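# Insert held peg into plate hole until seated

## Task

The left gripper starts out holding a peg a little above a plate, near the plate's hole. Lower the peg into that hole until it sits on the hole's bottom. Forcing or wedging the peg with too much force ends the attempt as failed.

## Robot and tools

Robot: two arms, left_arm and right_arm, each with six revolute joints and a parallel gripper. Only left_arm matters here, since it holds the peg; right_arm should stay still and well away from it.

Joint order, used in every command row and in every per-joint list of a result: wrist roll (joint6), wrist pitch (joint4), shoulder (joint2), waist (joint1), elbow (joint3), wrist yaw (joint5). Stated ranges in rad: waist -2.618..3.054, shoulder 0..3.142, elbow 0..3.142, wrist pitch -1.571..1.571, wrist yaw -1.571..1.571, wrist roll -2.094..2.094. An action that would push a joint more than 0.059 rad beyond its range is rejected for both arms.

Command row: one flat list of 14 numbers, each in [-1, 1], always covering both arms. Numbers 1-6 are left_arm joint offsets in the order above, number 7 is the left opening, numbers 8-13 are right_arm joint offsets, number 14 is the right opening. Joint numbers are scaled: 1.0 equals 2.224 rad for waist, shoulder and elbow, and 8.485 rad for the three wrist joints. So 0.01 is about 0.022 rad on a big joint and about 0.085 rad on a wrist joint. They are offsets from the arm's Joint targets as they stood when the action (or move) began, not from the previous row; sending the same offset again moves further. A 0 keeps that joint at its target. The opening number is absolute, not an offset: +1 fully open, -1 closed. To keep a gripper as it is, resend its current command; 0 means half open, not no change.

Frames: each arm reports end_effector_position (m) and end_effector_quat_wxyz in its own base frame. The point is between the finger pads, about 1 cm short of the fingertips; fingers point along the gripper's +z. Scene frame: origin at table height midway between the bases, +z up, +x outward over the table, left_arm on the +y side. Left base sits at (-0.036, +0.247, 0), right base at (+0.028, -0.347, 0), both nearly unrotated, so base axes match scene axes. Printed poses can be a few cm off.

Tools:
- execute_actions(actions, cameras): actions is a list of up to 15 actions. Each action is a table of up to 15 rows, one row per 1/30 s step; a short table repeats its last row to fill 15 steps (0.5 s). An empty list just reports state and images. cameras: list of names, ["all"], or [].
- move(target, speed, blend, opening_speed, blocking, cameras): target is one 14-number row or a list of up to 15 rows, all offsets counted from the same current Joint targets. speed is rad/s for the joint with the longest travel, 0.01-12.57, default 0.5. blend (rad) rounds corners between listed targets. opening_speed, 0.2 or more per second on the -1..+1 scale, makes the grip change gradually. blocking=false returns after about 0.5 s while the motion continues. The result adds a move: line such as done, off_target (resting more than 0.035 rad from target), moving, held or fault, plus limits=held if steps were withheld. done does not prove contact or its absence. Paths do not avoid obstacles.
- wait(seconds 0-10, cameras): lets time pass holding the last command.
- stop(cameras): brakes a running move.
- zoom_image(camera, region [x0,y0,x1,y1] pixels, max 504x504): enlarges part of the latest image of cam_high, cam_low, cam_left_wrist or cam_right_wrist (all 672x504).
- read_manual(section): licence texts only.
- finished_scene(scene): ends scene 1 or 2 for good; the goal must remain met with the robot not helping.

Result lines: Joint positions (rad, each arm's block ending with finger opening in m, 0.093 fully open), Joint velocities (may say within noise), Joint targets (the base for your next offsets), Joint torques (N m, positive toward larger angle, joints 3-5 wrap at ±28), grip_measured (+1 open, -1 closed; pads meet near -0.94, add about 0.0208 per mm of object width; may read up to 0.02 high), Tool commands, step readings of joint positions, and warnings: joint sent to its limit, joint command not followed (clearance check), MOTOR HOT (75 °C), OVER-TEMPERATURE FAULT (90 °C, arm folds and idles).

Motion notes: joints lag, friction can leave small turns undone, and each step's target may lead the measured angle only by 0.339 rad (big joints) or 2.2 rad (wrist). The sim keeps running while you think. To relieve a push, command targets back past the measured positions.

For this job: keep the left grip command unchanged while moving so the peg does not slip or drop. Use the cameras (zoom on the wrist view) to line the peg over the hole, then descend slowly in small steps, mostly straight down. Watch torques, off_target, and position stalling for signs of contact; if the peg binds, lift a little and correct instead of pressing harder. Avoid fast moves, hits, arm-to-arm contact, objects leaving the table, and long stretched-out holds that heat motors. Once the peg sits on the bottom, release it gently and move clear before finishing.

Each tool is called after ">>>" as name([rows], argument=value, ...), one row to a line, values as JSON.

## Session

>>> execute_actions(actions=[])

>>> zoom_image(camera="cam_left_wrist", region=[220, 90, 460, 270])

>>> zoom_image(camera="cam_low", region=[210, 180, 330, 290])

>>> zoom_image(camera="cam_high", region=[240, 220, 360, 320])

Scene clock: 0.00 s.
left_arm: end_effector_position=(+0.2800, -0.1607, +0.1327) grip_measured=-0.296 end_effector_quat_wxyz=(+0.019, +0.861, +0.508, +0.003) | right_arm: end_effector_position=(+0.3754, +0.0000, +0.4021) grip_measured=+1.000 end_effector_quat_wxyz=(+0.707, +0.000, +0.707, +0.000)
Joint names: [wrist roll, wrist pitch, shoulder, waist, elbow, wrist yaw]
Joint positions: left_arm=[1.56 -1.298 1.73 -0.515 1.493 0.013 0.031] | right_arm=[0 0 1.047 0 1.047 0 0.093]
Joint velocities: left_arm=[0.007 -0.051 0.007 -0.032 -0.012 0.051 0.009] | right_arm=[within noise]
Joint torques (N m): no reading
Motor temperatures (°C): left_arm=[29 30 37 27 39 30 31] | right_arm=[28 37 32 28 43 32 31]
Heat: left arm: 39 °C; right arm: 43 °C.
Joint targets: left_arm=[1.560 -1.296 1.710 -0.515 1.509 0.015] | right_arm=[0.000 0.008 1.043 0.000 1.060 0.000]
Tool commands: left_gripper/opening=-0.921165 right_gripper/opening=+1.0

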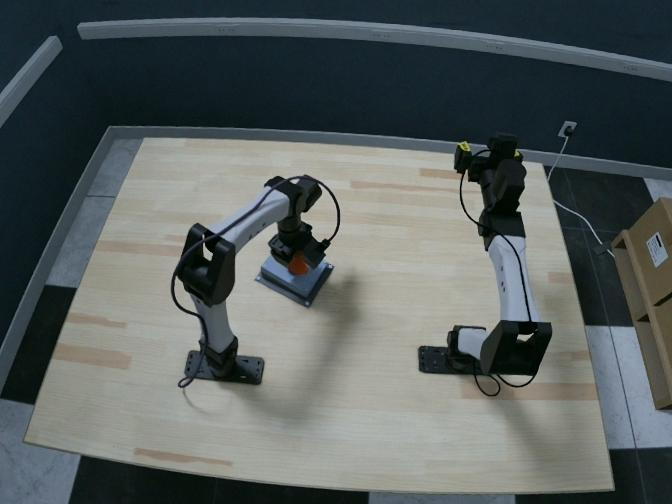

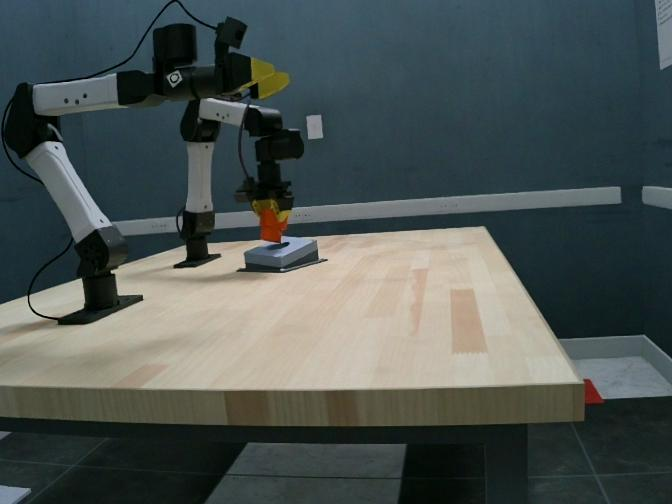

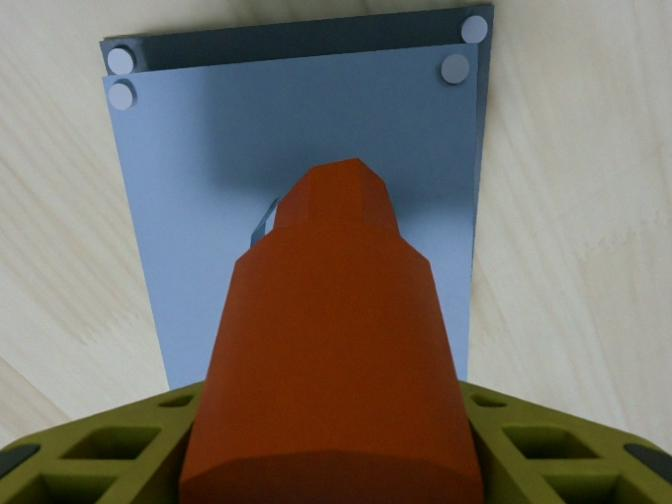

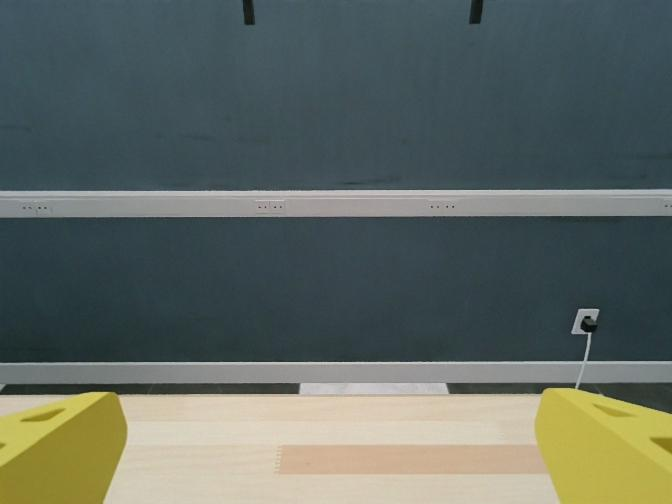

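Scaled by 2.100 from the camera's 672x504 image, which has a finer 960x720 frame.

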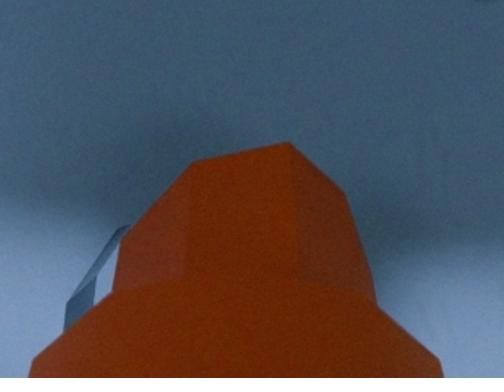

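Scaled by 4.200 from the camera's 672x504 image, which has a finer 960x720 frame.

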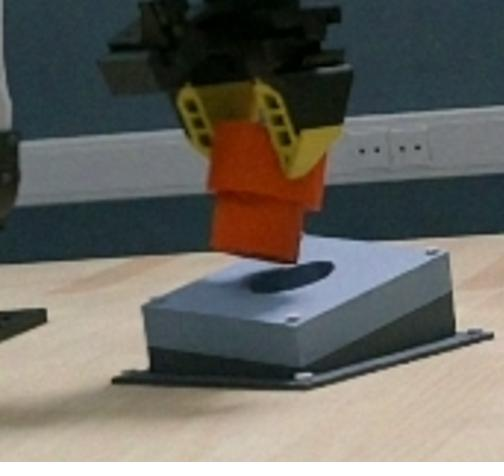

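Scaled by 4.200 from the camera's 672x504 image, which has a finer 960x720 frame.

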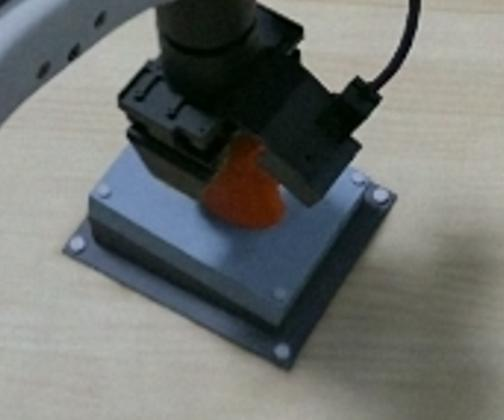

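>>> zoom_image(camera="cam_left_wrist", region=[85, 20, 225, 120])

>>> zoom_image(camera="cam_left_wrist", region=[380, 0, 520, 100])

>>> zoom_image(camera="cam_left_wrist", region=[100, 200, 240, 300])

>>> zoom_image(camera="cam_left_wrist", region=[120, 300, 260, 400])

>>> zoom_image(camera="cam_left_wrist", region=[410, 200, 550, 300])

>>> zoom_image(camera="cam_left_wrist", region=[400, 300, 540, 400])

>>> zoom_image(camera="cam_left_wrist", region=[240, 150, 340, 250])

>>> zoom_image(camera="cam_left_wrist", region=[330, 150, 430, 250])

>>> zoom_image(camera="cam_left_wrist", region=[170, 380, 340, 504])

>>> zoom_image(camera="cam_left_wrist", region=[330, 380, 500, 504])

>>> zoom_image(camera="cam_left_wrist", region=[220, 220, 450, 390])

Scaled by 3.600 from the camera's 672x504 image, which has a finer 960x720 frame.

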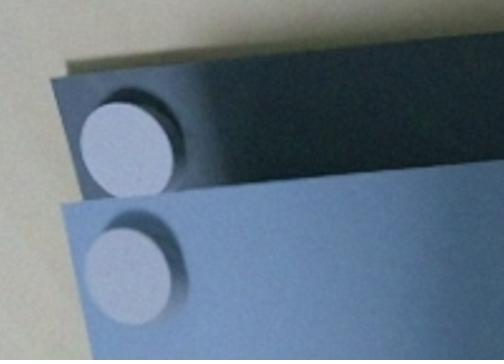

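Scaled by 3.600 from the camera's 672x504 image, which has a finer 960x720 frame.

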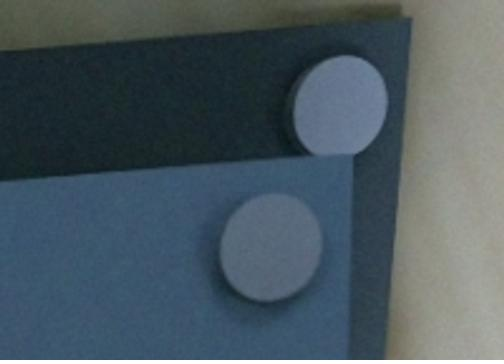

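Scaled by 3.600 from the camera's 672x504 image, which has a finer 960x720 frame.

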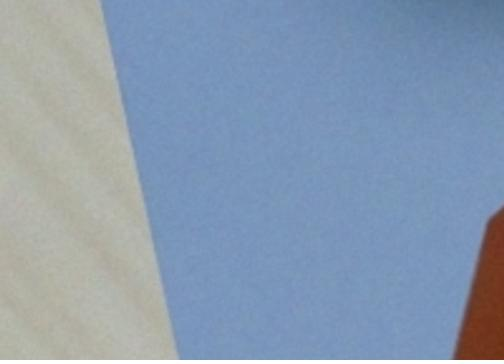

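Scaled by 3.600 from the camera's 672x504 image, which has a finer 960x720 frame.

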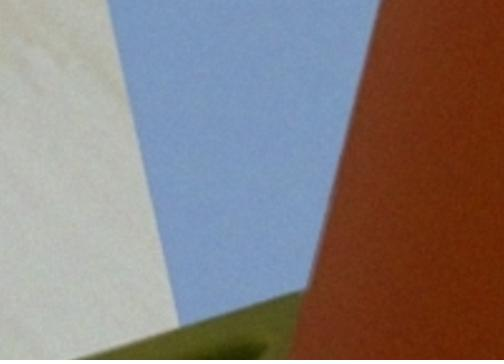

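Scaled by 3.600 from the camera's 672x504 image, which has a finer 960x720 frame.

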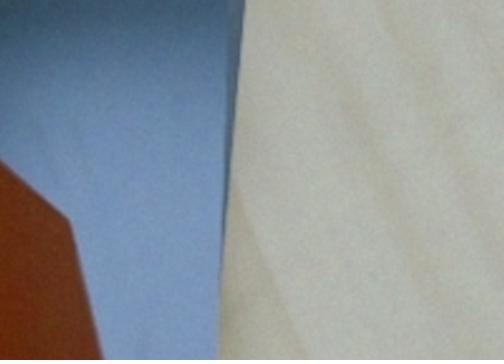

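Scaled by 3.600 from the camera's 672x504 image, which has a finer 960x720 frame.

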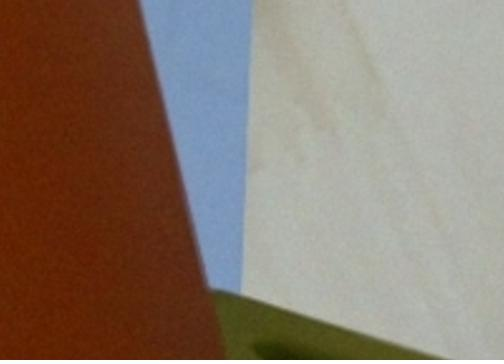

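Scaled by 5.040 from the camera's 672x504 image, which has a finer 960x720 frame.

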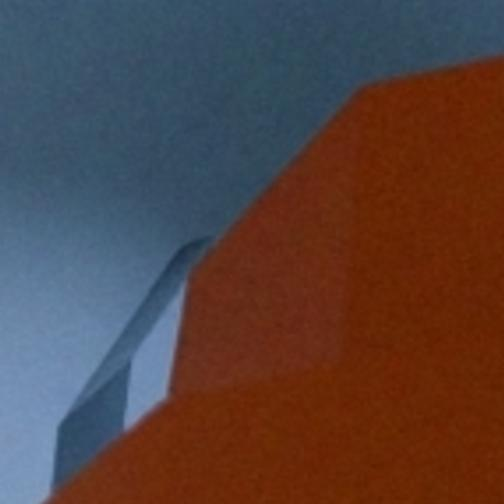

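Scaled by 5.040 from the camera's 672x504 image, which has a finer 960x720 frame.

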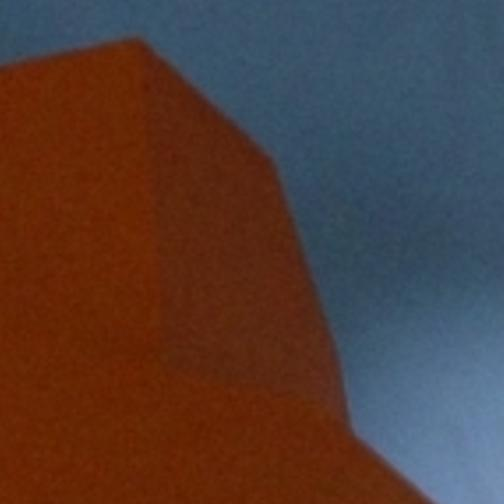

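Scaled by 2.965 from the camera's 672x504 image, which has a finer 960x720 frame.

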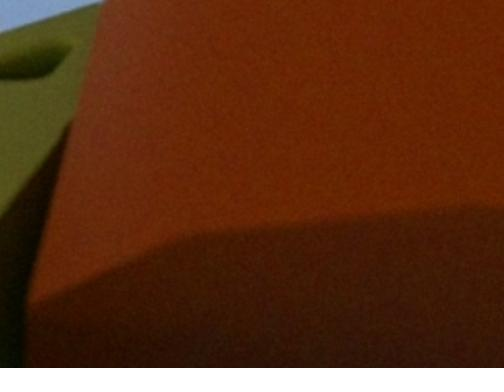

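Scaled by 2.965 from the camera's 672x504 image, which has a finer 960x720 frame.

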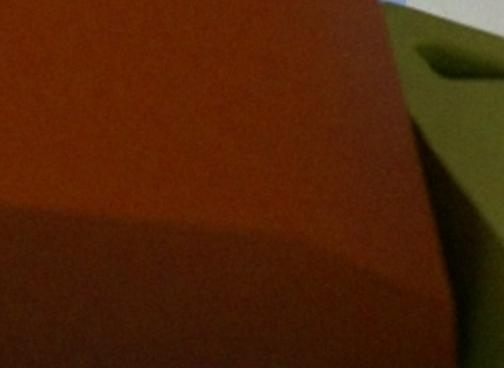

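Scaled by 2.191 from the camera's 672x504 image, which has a finer 960x720 frame.

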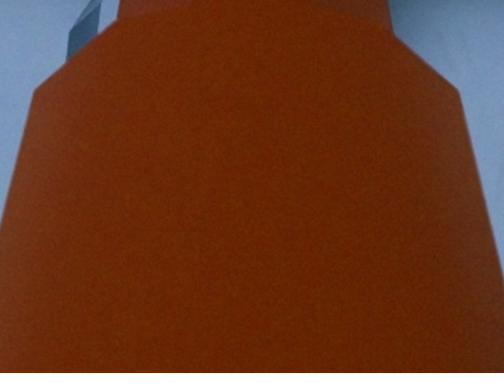

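>>> zoom_image(camera="cam_left_wrist", region=[210, 245, 266, 285])

>>> zoom_image(camera="cam_left_wrist", region=[160, 450, 216, 490])

>>> zoom_image(camera="cam_left_wrist", region=[405, 245, 461, 285])

>>> zoom_image(camera="cam_left_wrist", region=[450, 450, 506, 490])

>>> zoom_image(camera="cam_left_wrist", region=[295, 145, 351, 185])

>>> zoom_image(camera="cam_left_wrist", region=[345, 145, 401, 185])

>>> zoom_image(camera="cam_left_wrist", region=[258, 190, 314, 230])

>>> zoom_image(camera="cam_left_wrist", region=[370, 180, 426, 240])

Scaled by 9.000 from the camera's 672x504 image, which has a finer 960x720 frame.

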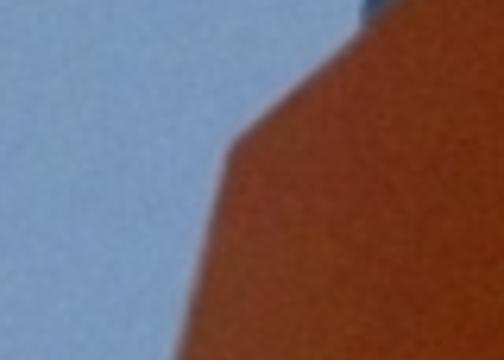

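Scaled by 9.000 from the camera's 672x504 image, which has a finer 960x720 frame.

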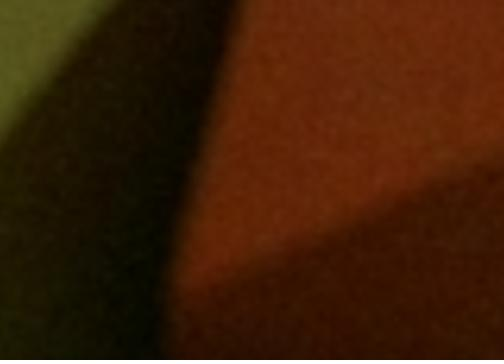

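Scaled by 9.000 from the camera's 672x504 image, which has a finer 960x720 frame.

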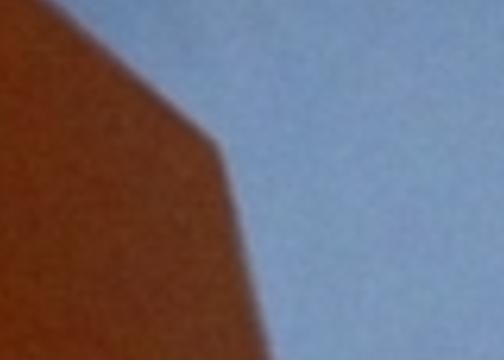

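Scaled by 9.000 from the camera's 672x504 image, which has a finer 960x720 frame.

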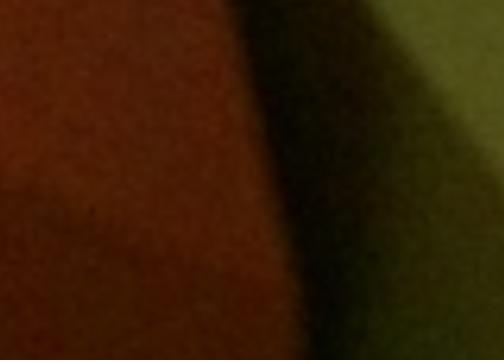

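Scaled by 9.000 from the camera's 672x504 image, which has a finer 960x720 frame.

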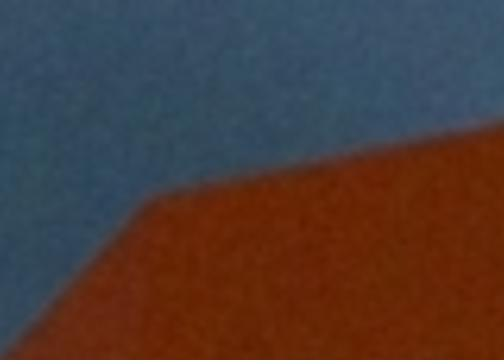

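Scaled by 9.000 from the camera's 672x504 image, which has a finer 960x720 frame.

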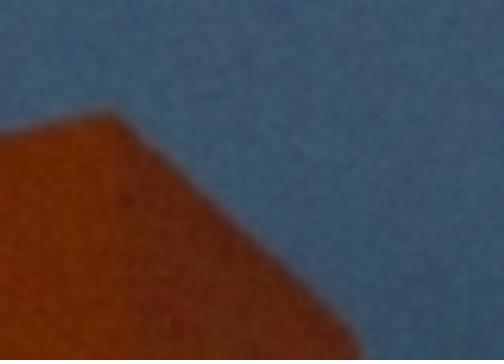

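Scaled by 9.000 from the camera's 672x504 image, which has a finer 960x720 frame.

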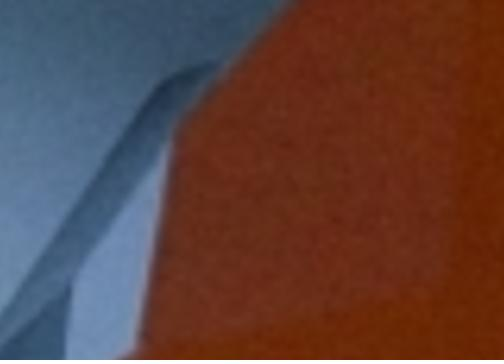

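Scaled by 8.400 from the camera's 672x504 image, which has a finer 960x720 frame.

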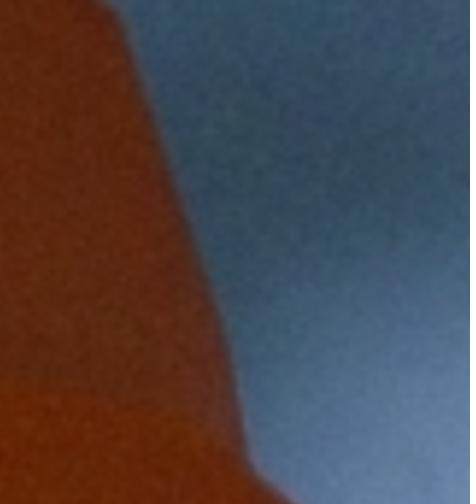

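>>> move([
  [0, -0.00936, 0, 0, 0.0357, 0, -0.921165, 0,0,0,0,0,0,1.0],
  [-0.01768, -0.02958, 0.1180, -0.0679, 0.1349, -0.0495, -0.921165, 0,0,0,0,0,0,1.0],
], speed=0.25, cameras=["cam_left_wrist", "cam_low"])

>>> zoom_image(camera="cam_low", region=[210, 170, 330, 290])

Scene clock: 107.73 s.
left_arm: end_effector_position=(+0.3071, -0.1608, +0.1422) grip_measured=-0.220 end_effector_quat_wxyz=(-0.133, +0.852, +0.485, +0.149) | right_arm: end_effector_position=(+0.3754, +0.0000, +0.4021) grip_measured=+1.000 end_effector_quat_wxyz=(+0.707, +0.000, +0.707, +0.000)
Joint names: [wrist roll, wrist pitch, shoulder, waist, elbow, wrist yaw]
Joint positions: left_arm=[1.417 -1.523 1.964 -0.663 1.776 -0.378 0.035] | right_arm=[0 0 1.047 0 1.047 0 0.093]
Joint torques (N m): left_arm=[0.11 -0.2 -8.16 -0.99 8.5 -0.41] | right_arm=[-0.01 2.31 -3.1 -0.16 9.8 0]
Motor temperatures (°C): left_arm=[29 30 54 27 45 30 34] | right_arm=[28 51 33 28 53 32 31]
Heat: left arm: 54 °C; right arm: 53 °C.
Joint targets: left_arm=[1.410 -1.547 1.973 -0.666 1.809 -0.405] | right_arm=[0.000 0.008 1.043 0.000 1.060 0.000]
move: done
camera_calibration:
cam_left_wrist: T_world_to_cam=[[-0.866959, 0.489969, 0.091175, 0.331871], [0.384512, 0.541202, 0.74783, -0.101248], [0.31707, 0.683396, -0.657599, 0.192606], [0, 0, 0, 1]] pos_world=[0.26558, -0.239437, 0.172116]
Images, in order (width x height): cam_low 672x504, cam_left_wrist 672x504.

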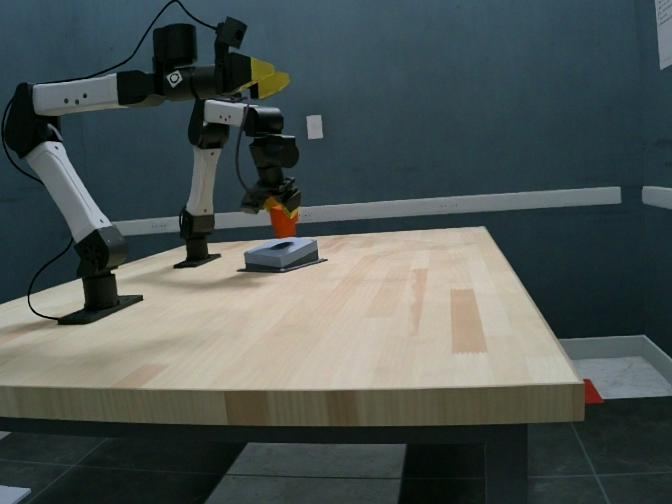

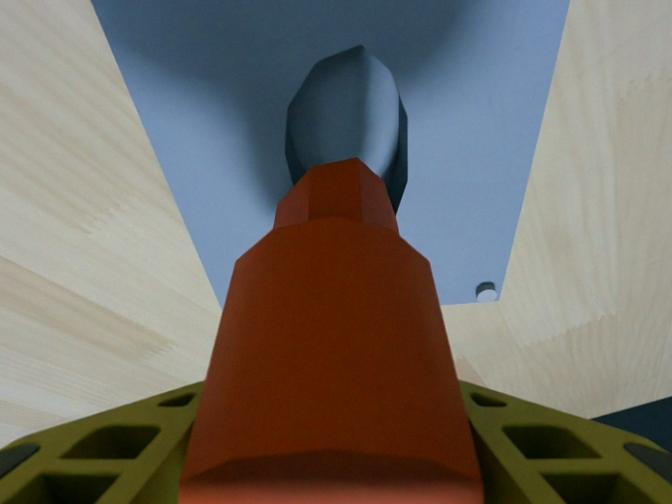

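Scaled by 4.200 from the camera's 672x504 image, which has a finer 960x720 frame.

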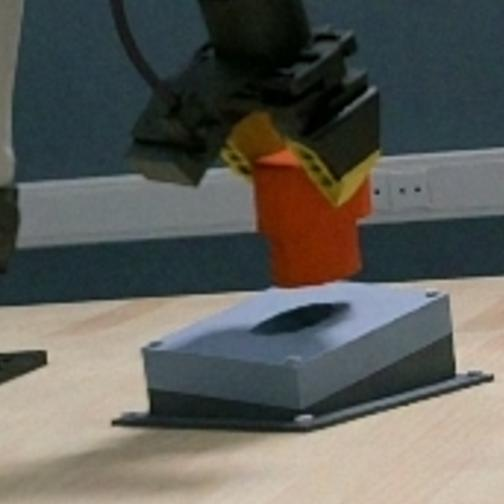

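>>> zoom_image(camera="cam_left_wrist", region=[80, 0, 220, 100])

>>> zoom_image(camera="cam_left_wrist", region=[120, 150, 260, 250])

>>> zoom_image(camera="cam_left_wrist", region=[180, 230, 280, 320])

>>> zoom_image(camera="cam_left_wrist", region=[480, 0, 620, 100])

>>> zoom_image(camera="cam_left_wrist", region=[440, 130, 580, 230])

>>> zoom_image(camera="cam_left_wrist", region=[430, 260, 530, 330])

>>> zoom_image(camera="cam_left_wrist", region=[270, 35, 420, 145])

>>> zoom_image(camera="cam_left_wrist", region=[270, 130, 420, 240])

Scaled by 3.600 from the camera's 672x504 image, which has a finer 960x720 frame.

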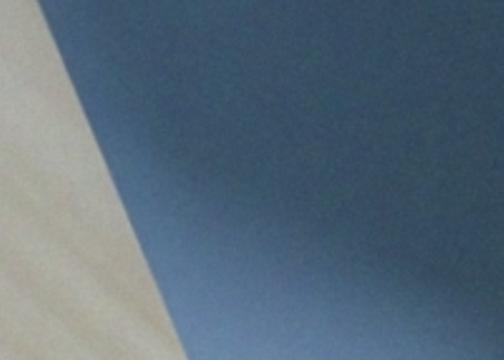

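Scaled by 3.600 from the camera's 672x504 image, which has a finer 960x720 frame.

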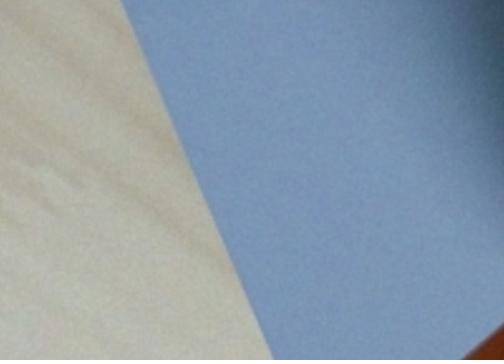

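Scaled by 5.040 from the camera's 672x504 image, which has a finer 960x720 frame.

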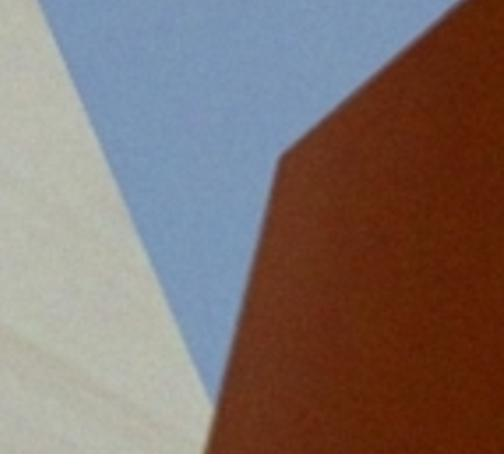

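Scaled by 3.600 from the camera's 672x504 image, which has a finer 960x720 frame.

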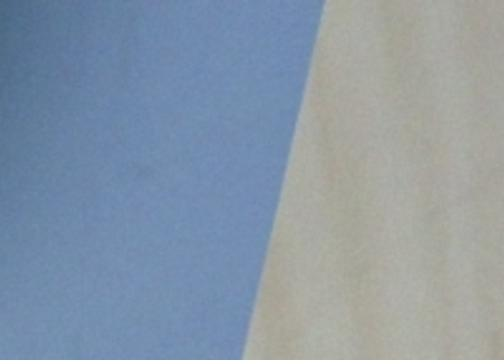

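Scaled by 3.600 from the camera's 672x504 image, which has a finer 960x720 frame.

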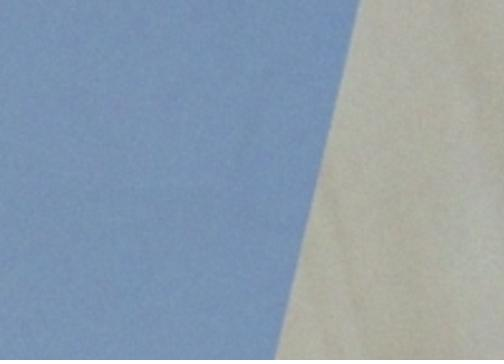

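Scaled by 5.040 from the camera's 672x504 image, which has a finer 960x720 frame.

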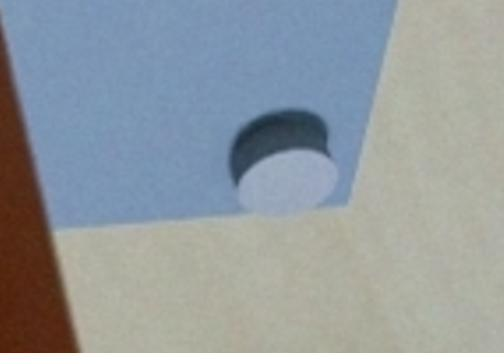

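Scaled by 3.360 from the camera's 672x504 image, which has a finer 960x720 frame.

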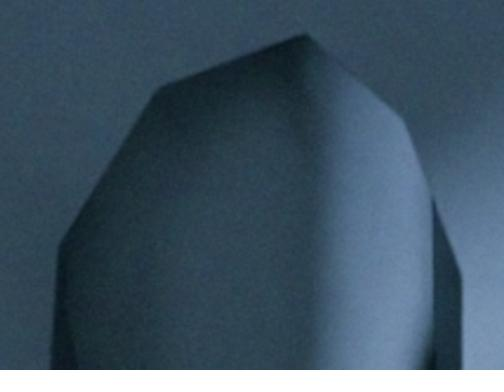

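Scaled by 3.360 from the camera's 672x504 image, which has a finer 960x720 frame.

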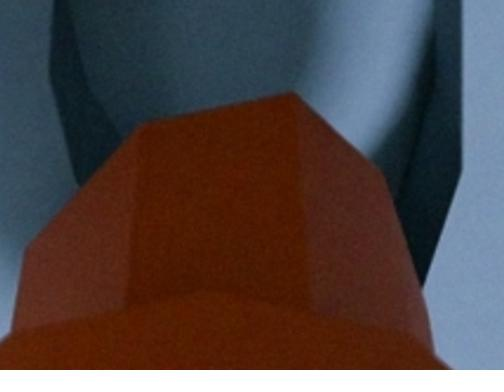

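>>> move(target=[-0.01897, 0.00707, 0.0045, -0.02518, -0.0397, 0, -0.921165, 0,0,0,0,0,0,1.0], speed=0.12, cameras=["cam_left_wrist", "cam_low"])

>>> zoom_image(camera="cam_left_wrist", region=[265, 115, 405, 225])

>>> zoom_image(camera="cam_low", region=[240, 205, 310, 265])

Scene clock: 149.07 s.
left_arm: end_effector_position=(+0.2938, -0.1736, +0.1273) grip_measured=-0.220 end_effector_quat_wxyz=(-0.132, +0.825, +0.526, +0.159) | right_arm: end_effector_position=(+0.3754, +0.0000, +0.4021) grip_measured=+1.000 end_effector_quat_wxyz=(+0.707, +0.000, +0.707, +0.000)
Joint names: [wrist roll, wrist pitch, shoulder, waist, elbow, wrist yaw]
Joint positions: left_arm=[1.257 -1.494 1.971 -0.717 1.722 -0.379 0.035] | right_arm=[0 0 1.047 0 1.047 0 0.093]
Joint torques (N m): left_arm=[0.08 0.02 -7.86 -1.05 5.45 -0.39] | right_arm=[0.01 2.26 -3.08 -0.12 9.69 0.01]
Heat: left arm: 51 °C; right arm: 54 °C.
Joint targets: left_arm=[1.249 -1.487 1.982 -0.722 1.721 -0.405] | right_arm=[0.000 0.008 1.043 0.000 1.060 0.000]
move: done
camera_calibration:
cam_left_wrist: T_world_to_cam=[[-0.91108, 0.407795, 0.0603012, 0.330716], [0.306099, 0.571264, 0.761551, -0.0515938], [0.276109, 0.712292, -0.645293, 0.211284], [0, 0, 0, 1]] pos_world=[0.258765, -0.255887, 0.155689]
Images, in order (width x height): cam_low 672x504, cam_left_wrist 672x504.

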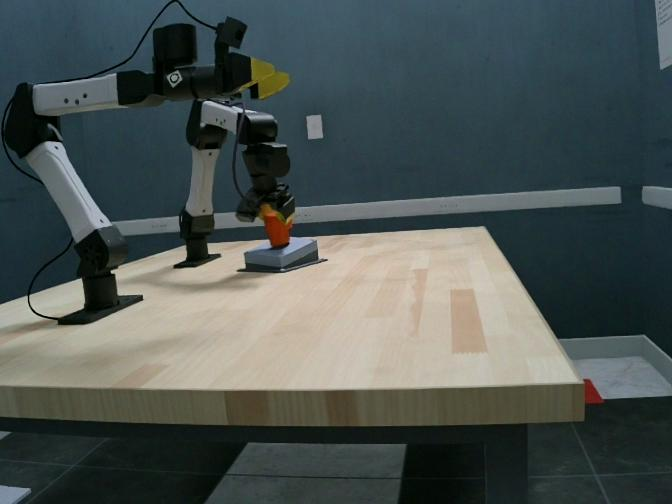

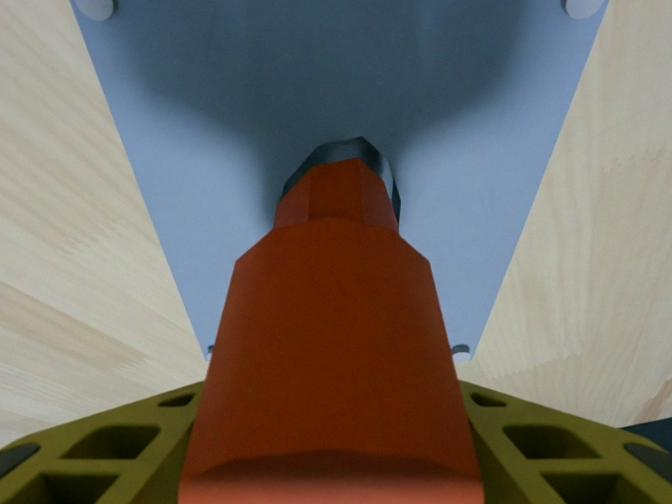

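Scaled by 3.600 from the camera's 672x504 image, which has a finer 960x720 frame.

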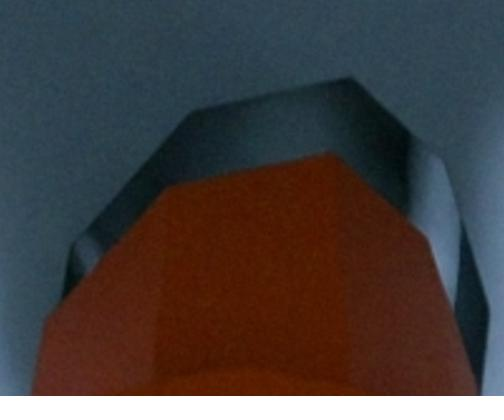

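Scaled by 7.200 from the camera's 672x504 image, which has a finer 960x720 frame.

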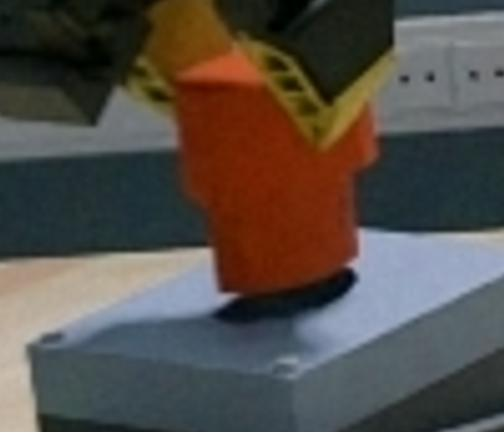

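>>> zoom_image(camera="cam_left_wrist", region=[60, 0, 200, 100])

>>> zoom_image(camera="cam_left_wrist", region=[160, 290, 260, 370])

>>> zoom_image(camera="cam_left_wrist", region=[490, 0, 630, 100])

>>> zoom_image(camera="cam_left_wrist", region=[430, 290, 530, 370])

>>> zoom_image(camera="cam_left_wrist", region=[300, 130, 356, 170])

>>> zoom_image(camera="cam_left_wrist", region=[350, 130, 406, 170])

>>> zoom_image(camera="cam_left_wrist", region=[270, 165, 326, 205])

>>> zoom_image(camera="cam_left_wrist", region=[365, 155, 421, 195])

>>> zoom_image(camera="cam_low", region=[262, 235, 302, 265])

Scaled by 3.600 from the camera's 672x504 image, which has a finer 960x720 frame.

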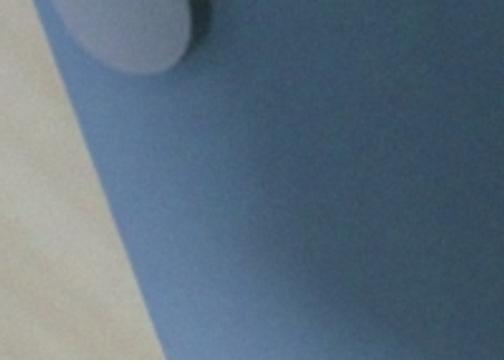

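Scaled by 5.040 from the camera's 672x504 image, which has a finer 960x720 frame.

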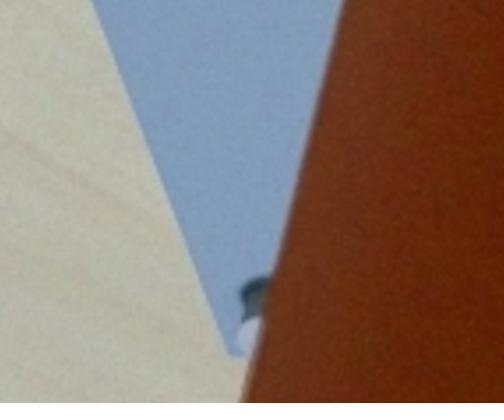

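Scaled by 3.600 from the camera's 672x504 image, which has a finer 960x720 frame.

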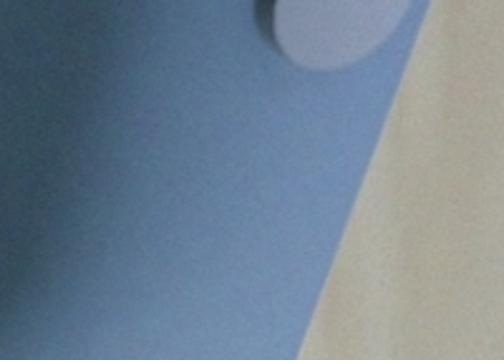

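Scaled by 5.040 from the camera's 672x504 image, which has a finer 960x720 frame.

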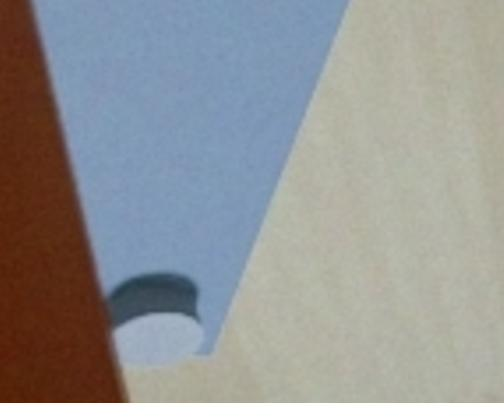

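Scaled by 9.000 from the camera's 672x504 image, which has a finer 960x720 frame.

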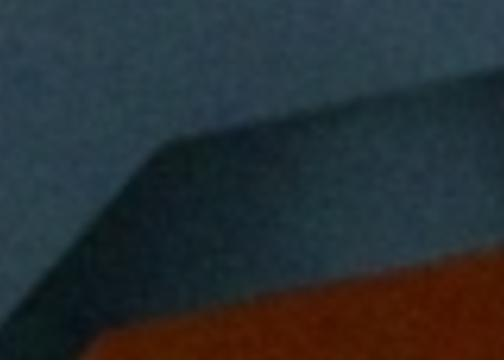

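Scaled by 9.000 from the camera's 672x504 image, which has a finer 960x720 frame.

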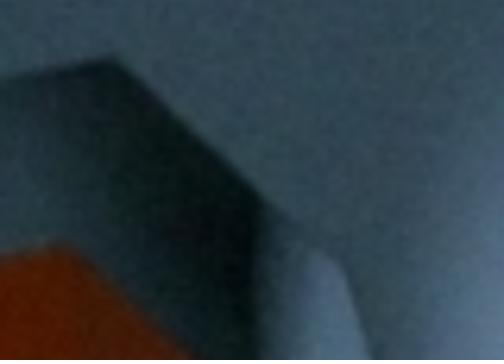

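Scaled by 9.000 from the camera's 672x504 image, which has a finer 960x720 frame.

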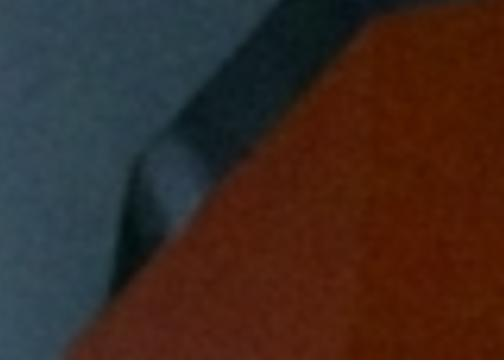

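Scaled by 9.000 from the camera's 672x504 image, which has a finer 960x720 frame.

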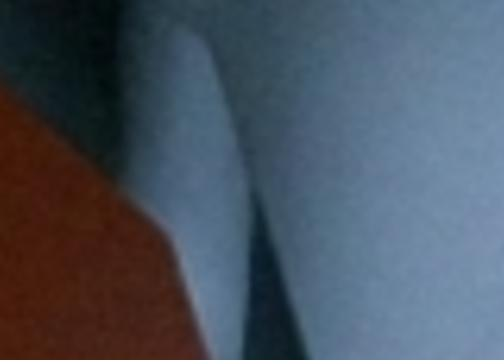

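Scaled by 12.600 from the camera's 672x504 image, which has a finer 960x720 frame.

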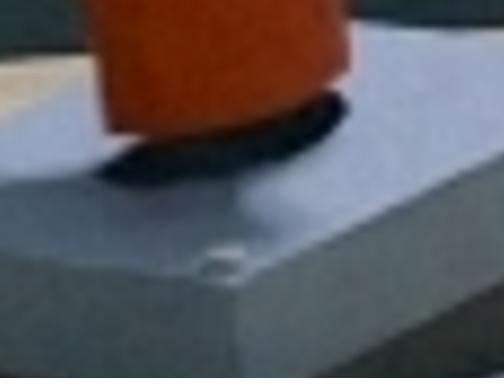

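>>> move(target=[0, 0.001055, 0, 0, -0.0074, 0, -0.921165, 0,0,0,0,0,0,1.0], speed=0.05, cameras=["cam_left_wrist", "cam_low"])

>>> zoom_image(camera="cam_left_wrist", region=[300, 135, 356, 175])

>>> zoom_image(camera="cam_left_wrist", region=[350, 135, 406, 175])

>>> zoom_image(camera="cam_left_wrist", region=[265, 165, 321, 205])

>>> zoom_image(camera="cam_left_wrist", region=[365, 160, 421, 200])

>>> zoom_image(camera="cam_low", region=[262, 235, 302, 265])

Scene clock: 184.77 s.
left_arm: end_effector_position=(+0.2925, -0.1724, +0.1234) grip_measured=-0.220 end_effector_quat_wxyz=(-0.135, +0.825, +0.525, +0.157) | right_arm: end_effector_position=(+0.3754, +0.0000, +0.4021) grip_measured=+1.000 end_effector_quat_wxyz=(+0.707, +0.000, +0.707, +0.000)
Joint names: [wrist roll, wrist pitch, shoulder, waist, elbow, wrist yaw]
Joint positions: left_arm=[1.256 -1.486 1.971 -0.717 1.706 -0.379 0.035] | right_arm=[0 0 1.047 0 1.047 0 0.093]
Joint torques (N m): left_arm=[0.08 0.04 -8.13 -0.62 5.39 -0.43] | right_arm=[0.04 2.34 -3.18 -0.29 9.77 -0.01]
Motor temperatures (°C): left_arm=[29 30 55 27 45 30 34] | right_arm=[28 55 33 28 54 32 31]
Heat: left arm: 55 °C; right arm: 55 °C.
Joint targets: left_arm=[1.249 -1.478 1.982 -0.722 1.705 -0.405] | right_arm=[0.000 0.008 1.043 0.000 1.060 0.000]
move: done
camera_calibration:
cam_left_wrist: T_world_to_cam=[[-0.911028, 0.406827, 0.0672282, 0.328173], [0.3098, 0.567712, 0.762711, -0.0506934], [0.272125, 0.715678, -0.643236, 0.209827], [0, 0, 0, 1]] pos_world=[0.257581, -0.254899, 0.15157]
Images, in order (width x height): cam_low 672x504, cam_left_wrist 672x504.

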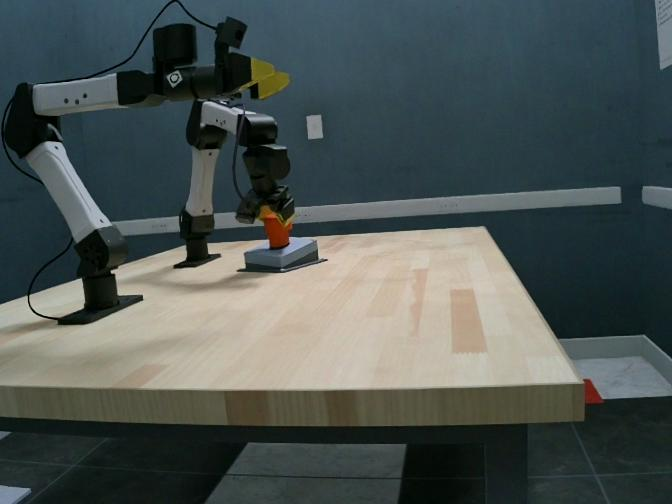

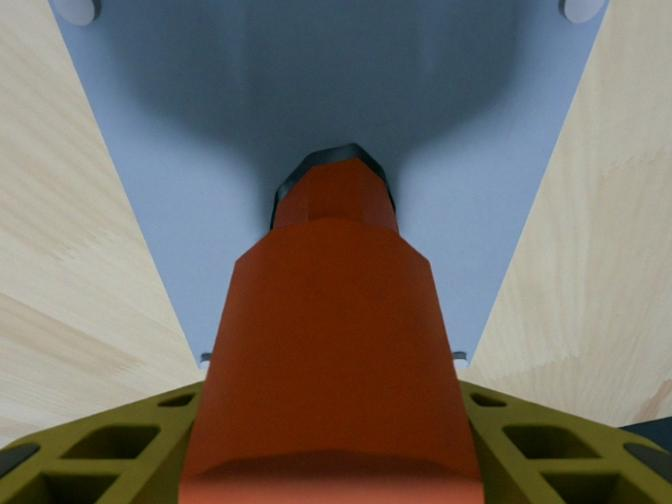

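Scaled by 9.000 from the camera's 672x504 image, which has a finer 960x720 frame.

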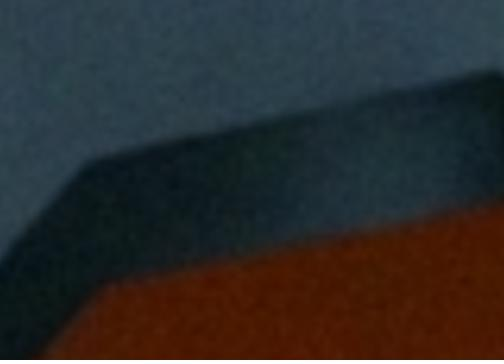

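Scaled by 9.000 from the camera's 672x504 image, which has a finer 960x720 frame.

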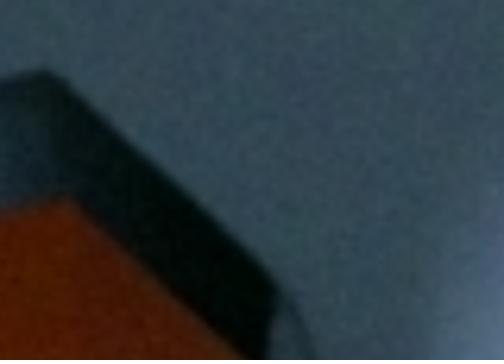

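Scaled by 9.000 from the camera's 672x504 image, which has a finer 960x720 frame.

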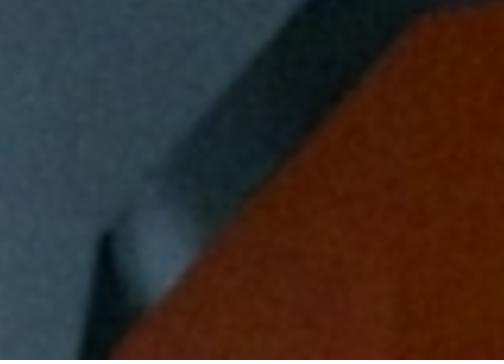

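Scaled by 9.000 from the camera's 672x504 image, which has a finer 960x720 frame.

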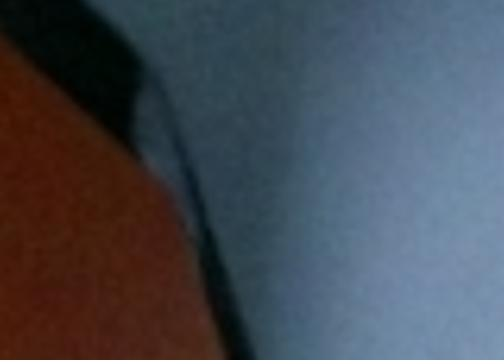

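Scaled by 12.600 from the camera's 672x504 image, which has a finer 960x720 frame.

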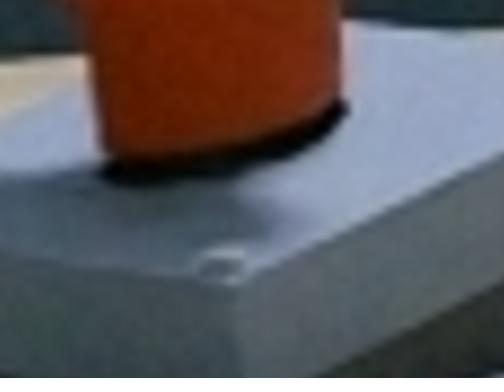

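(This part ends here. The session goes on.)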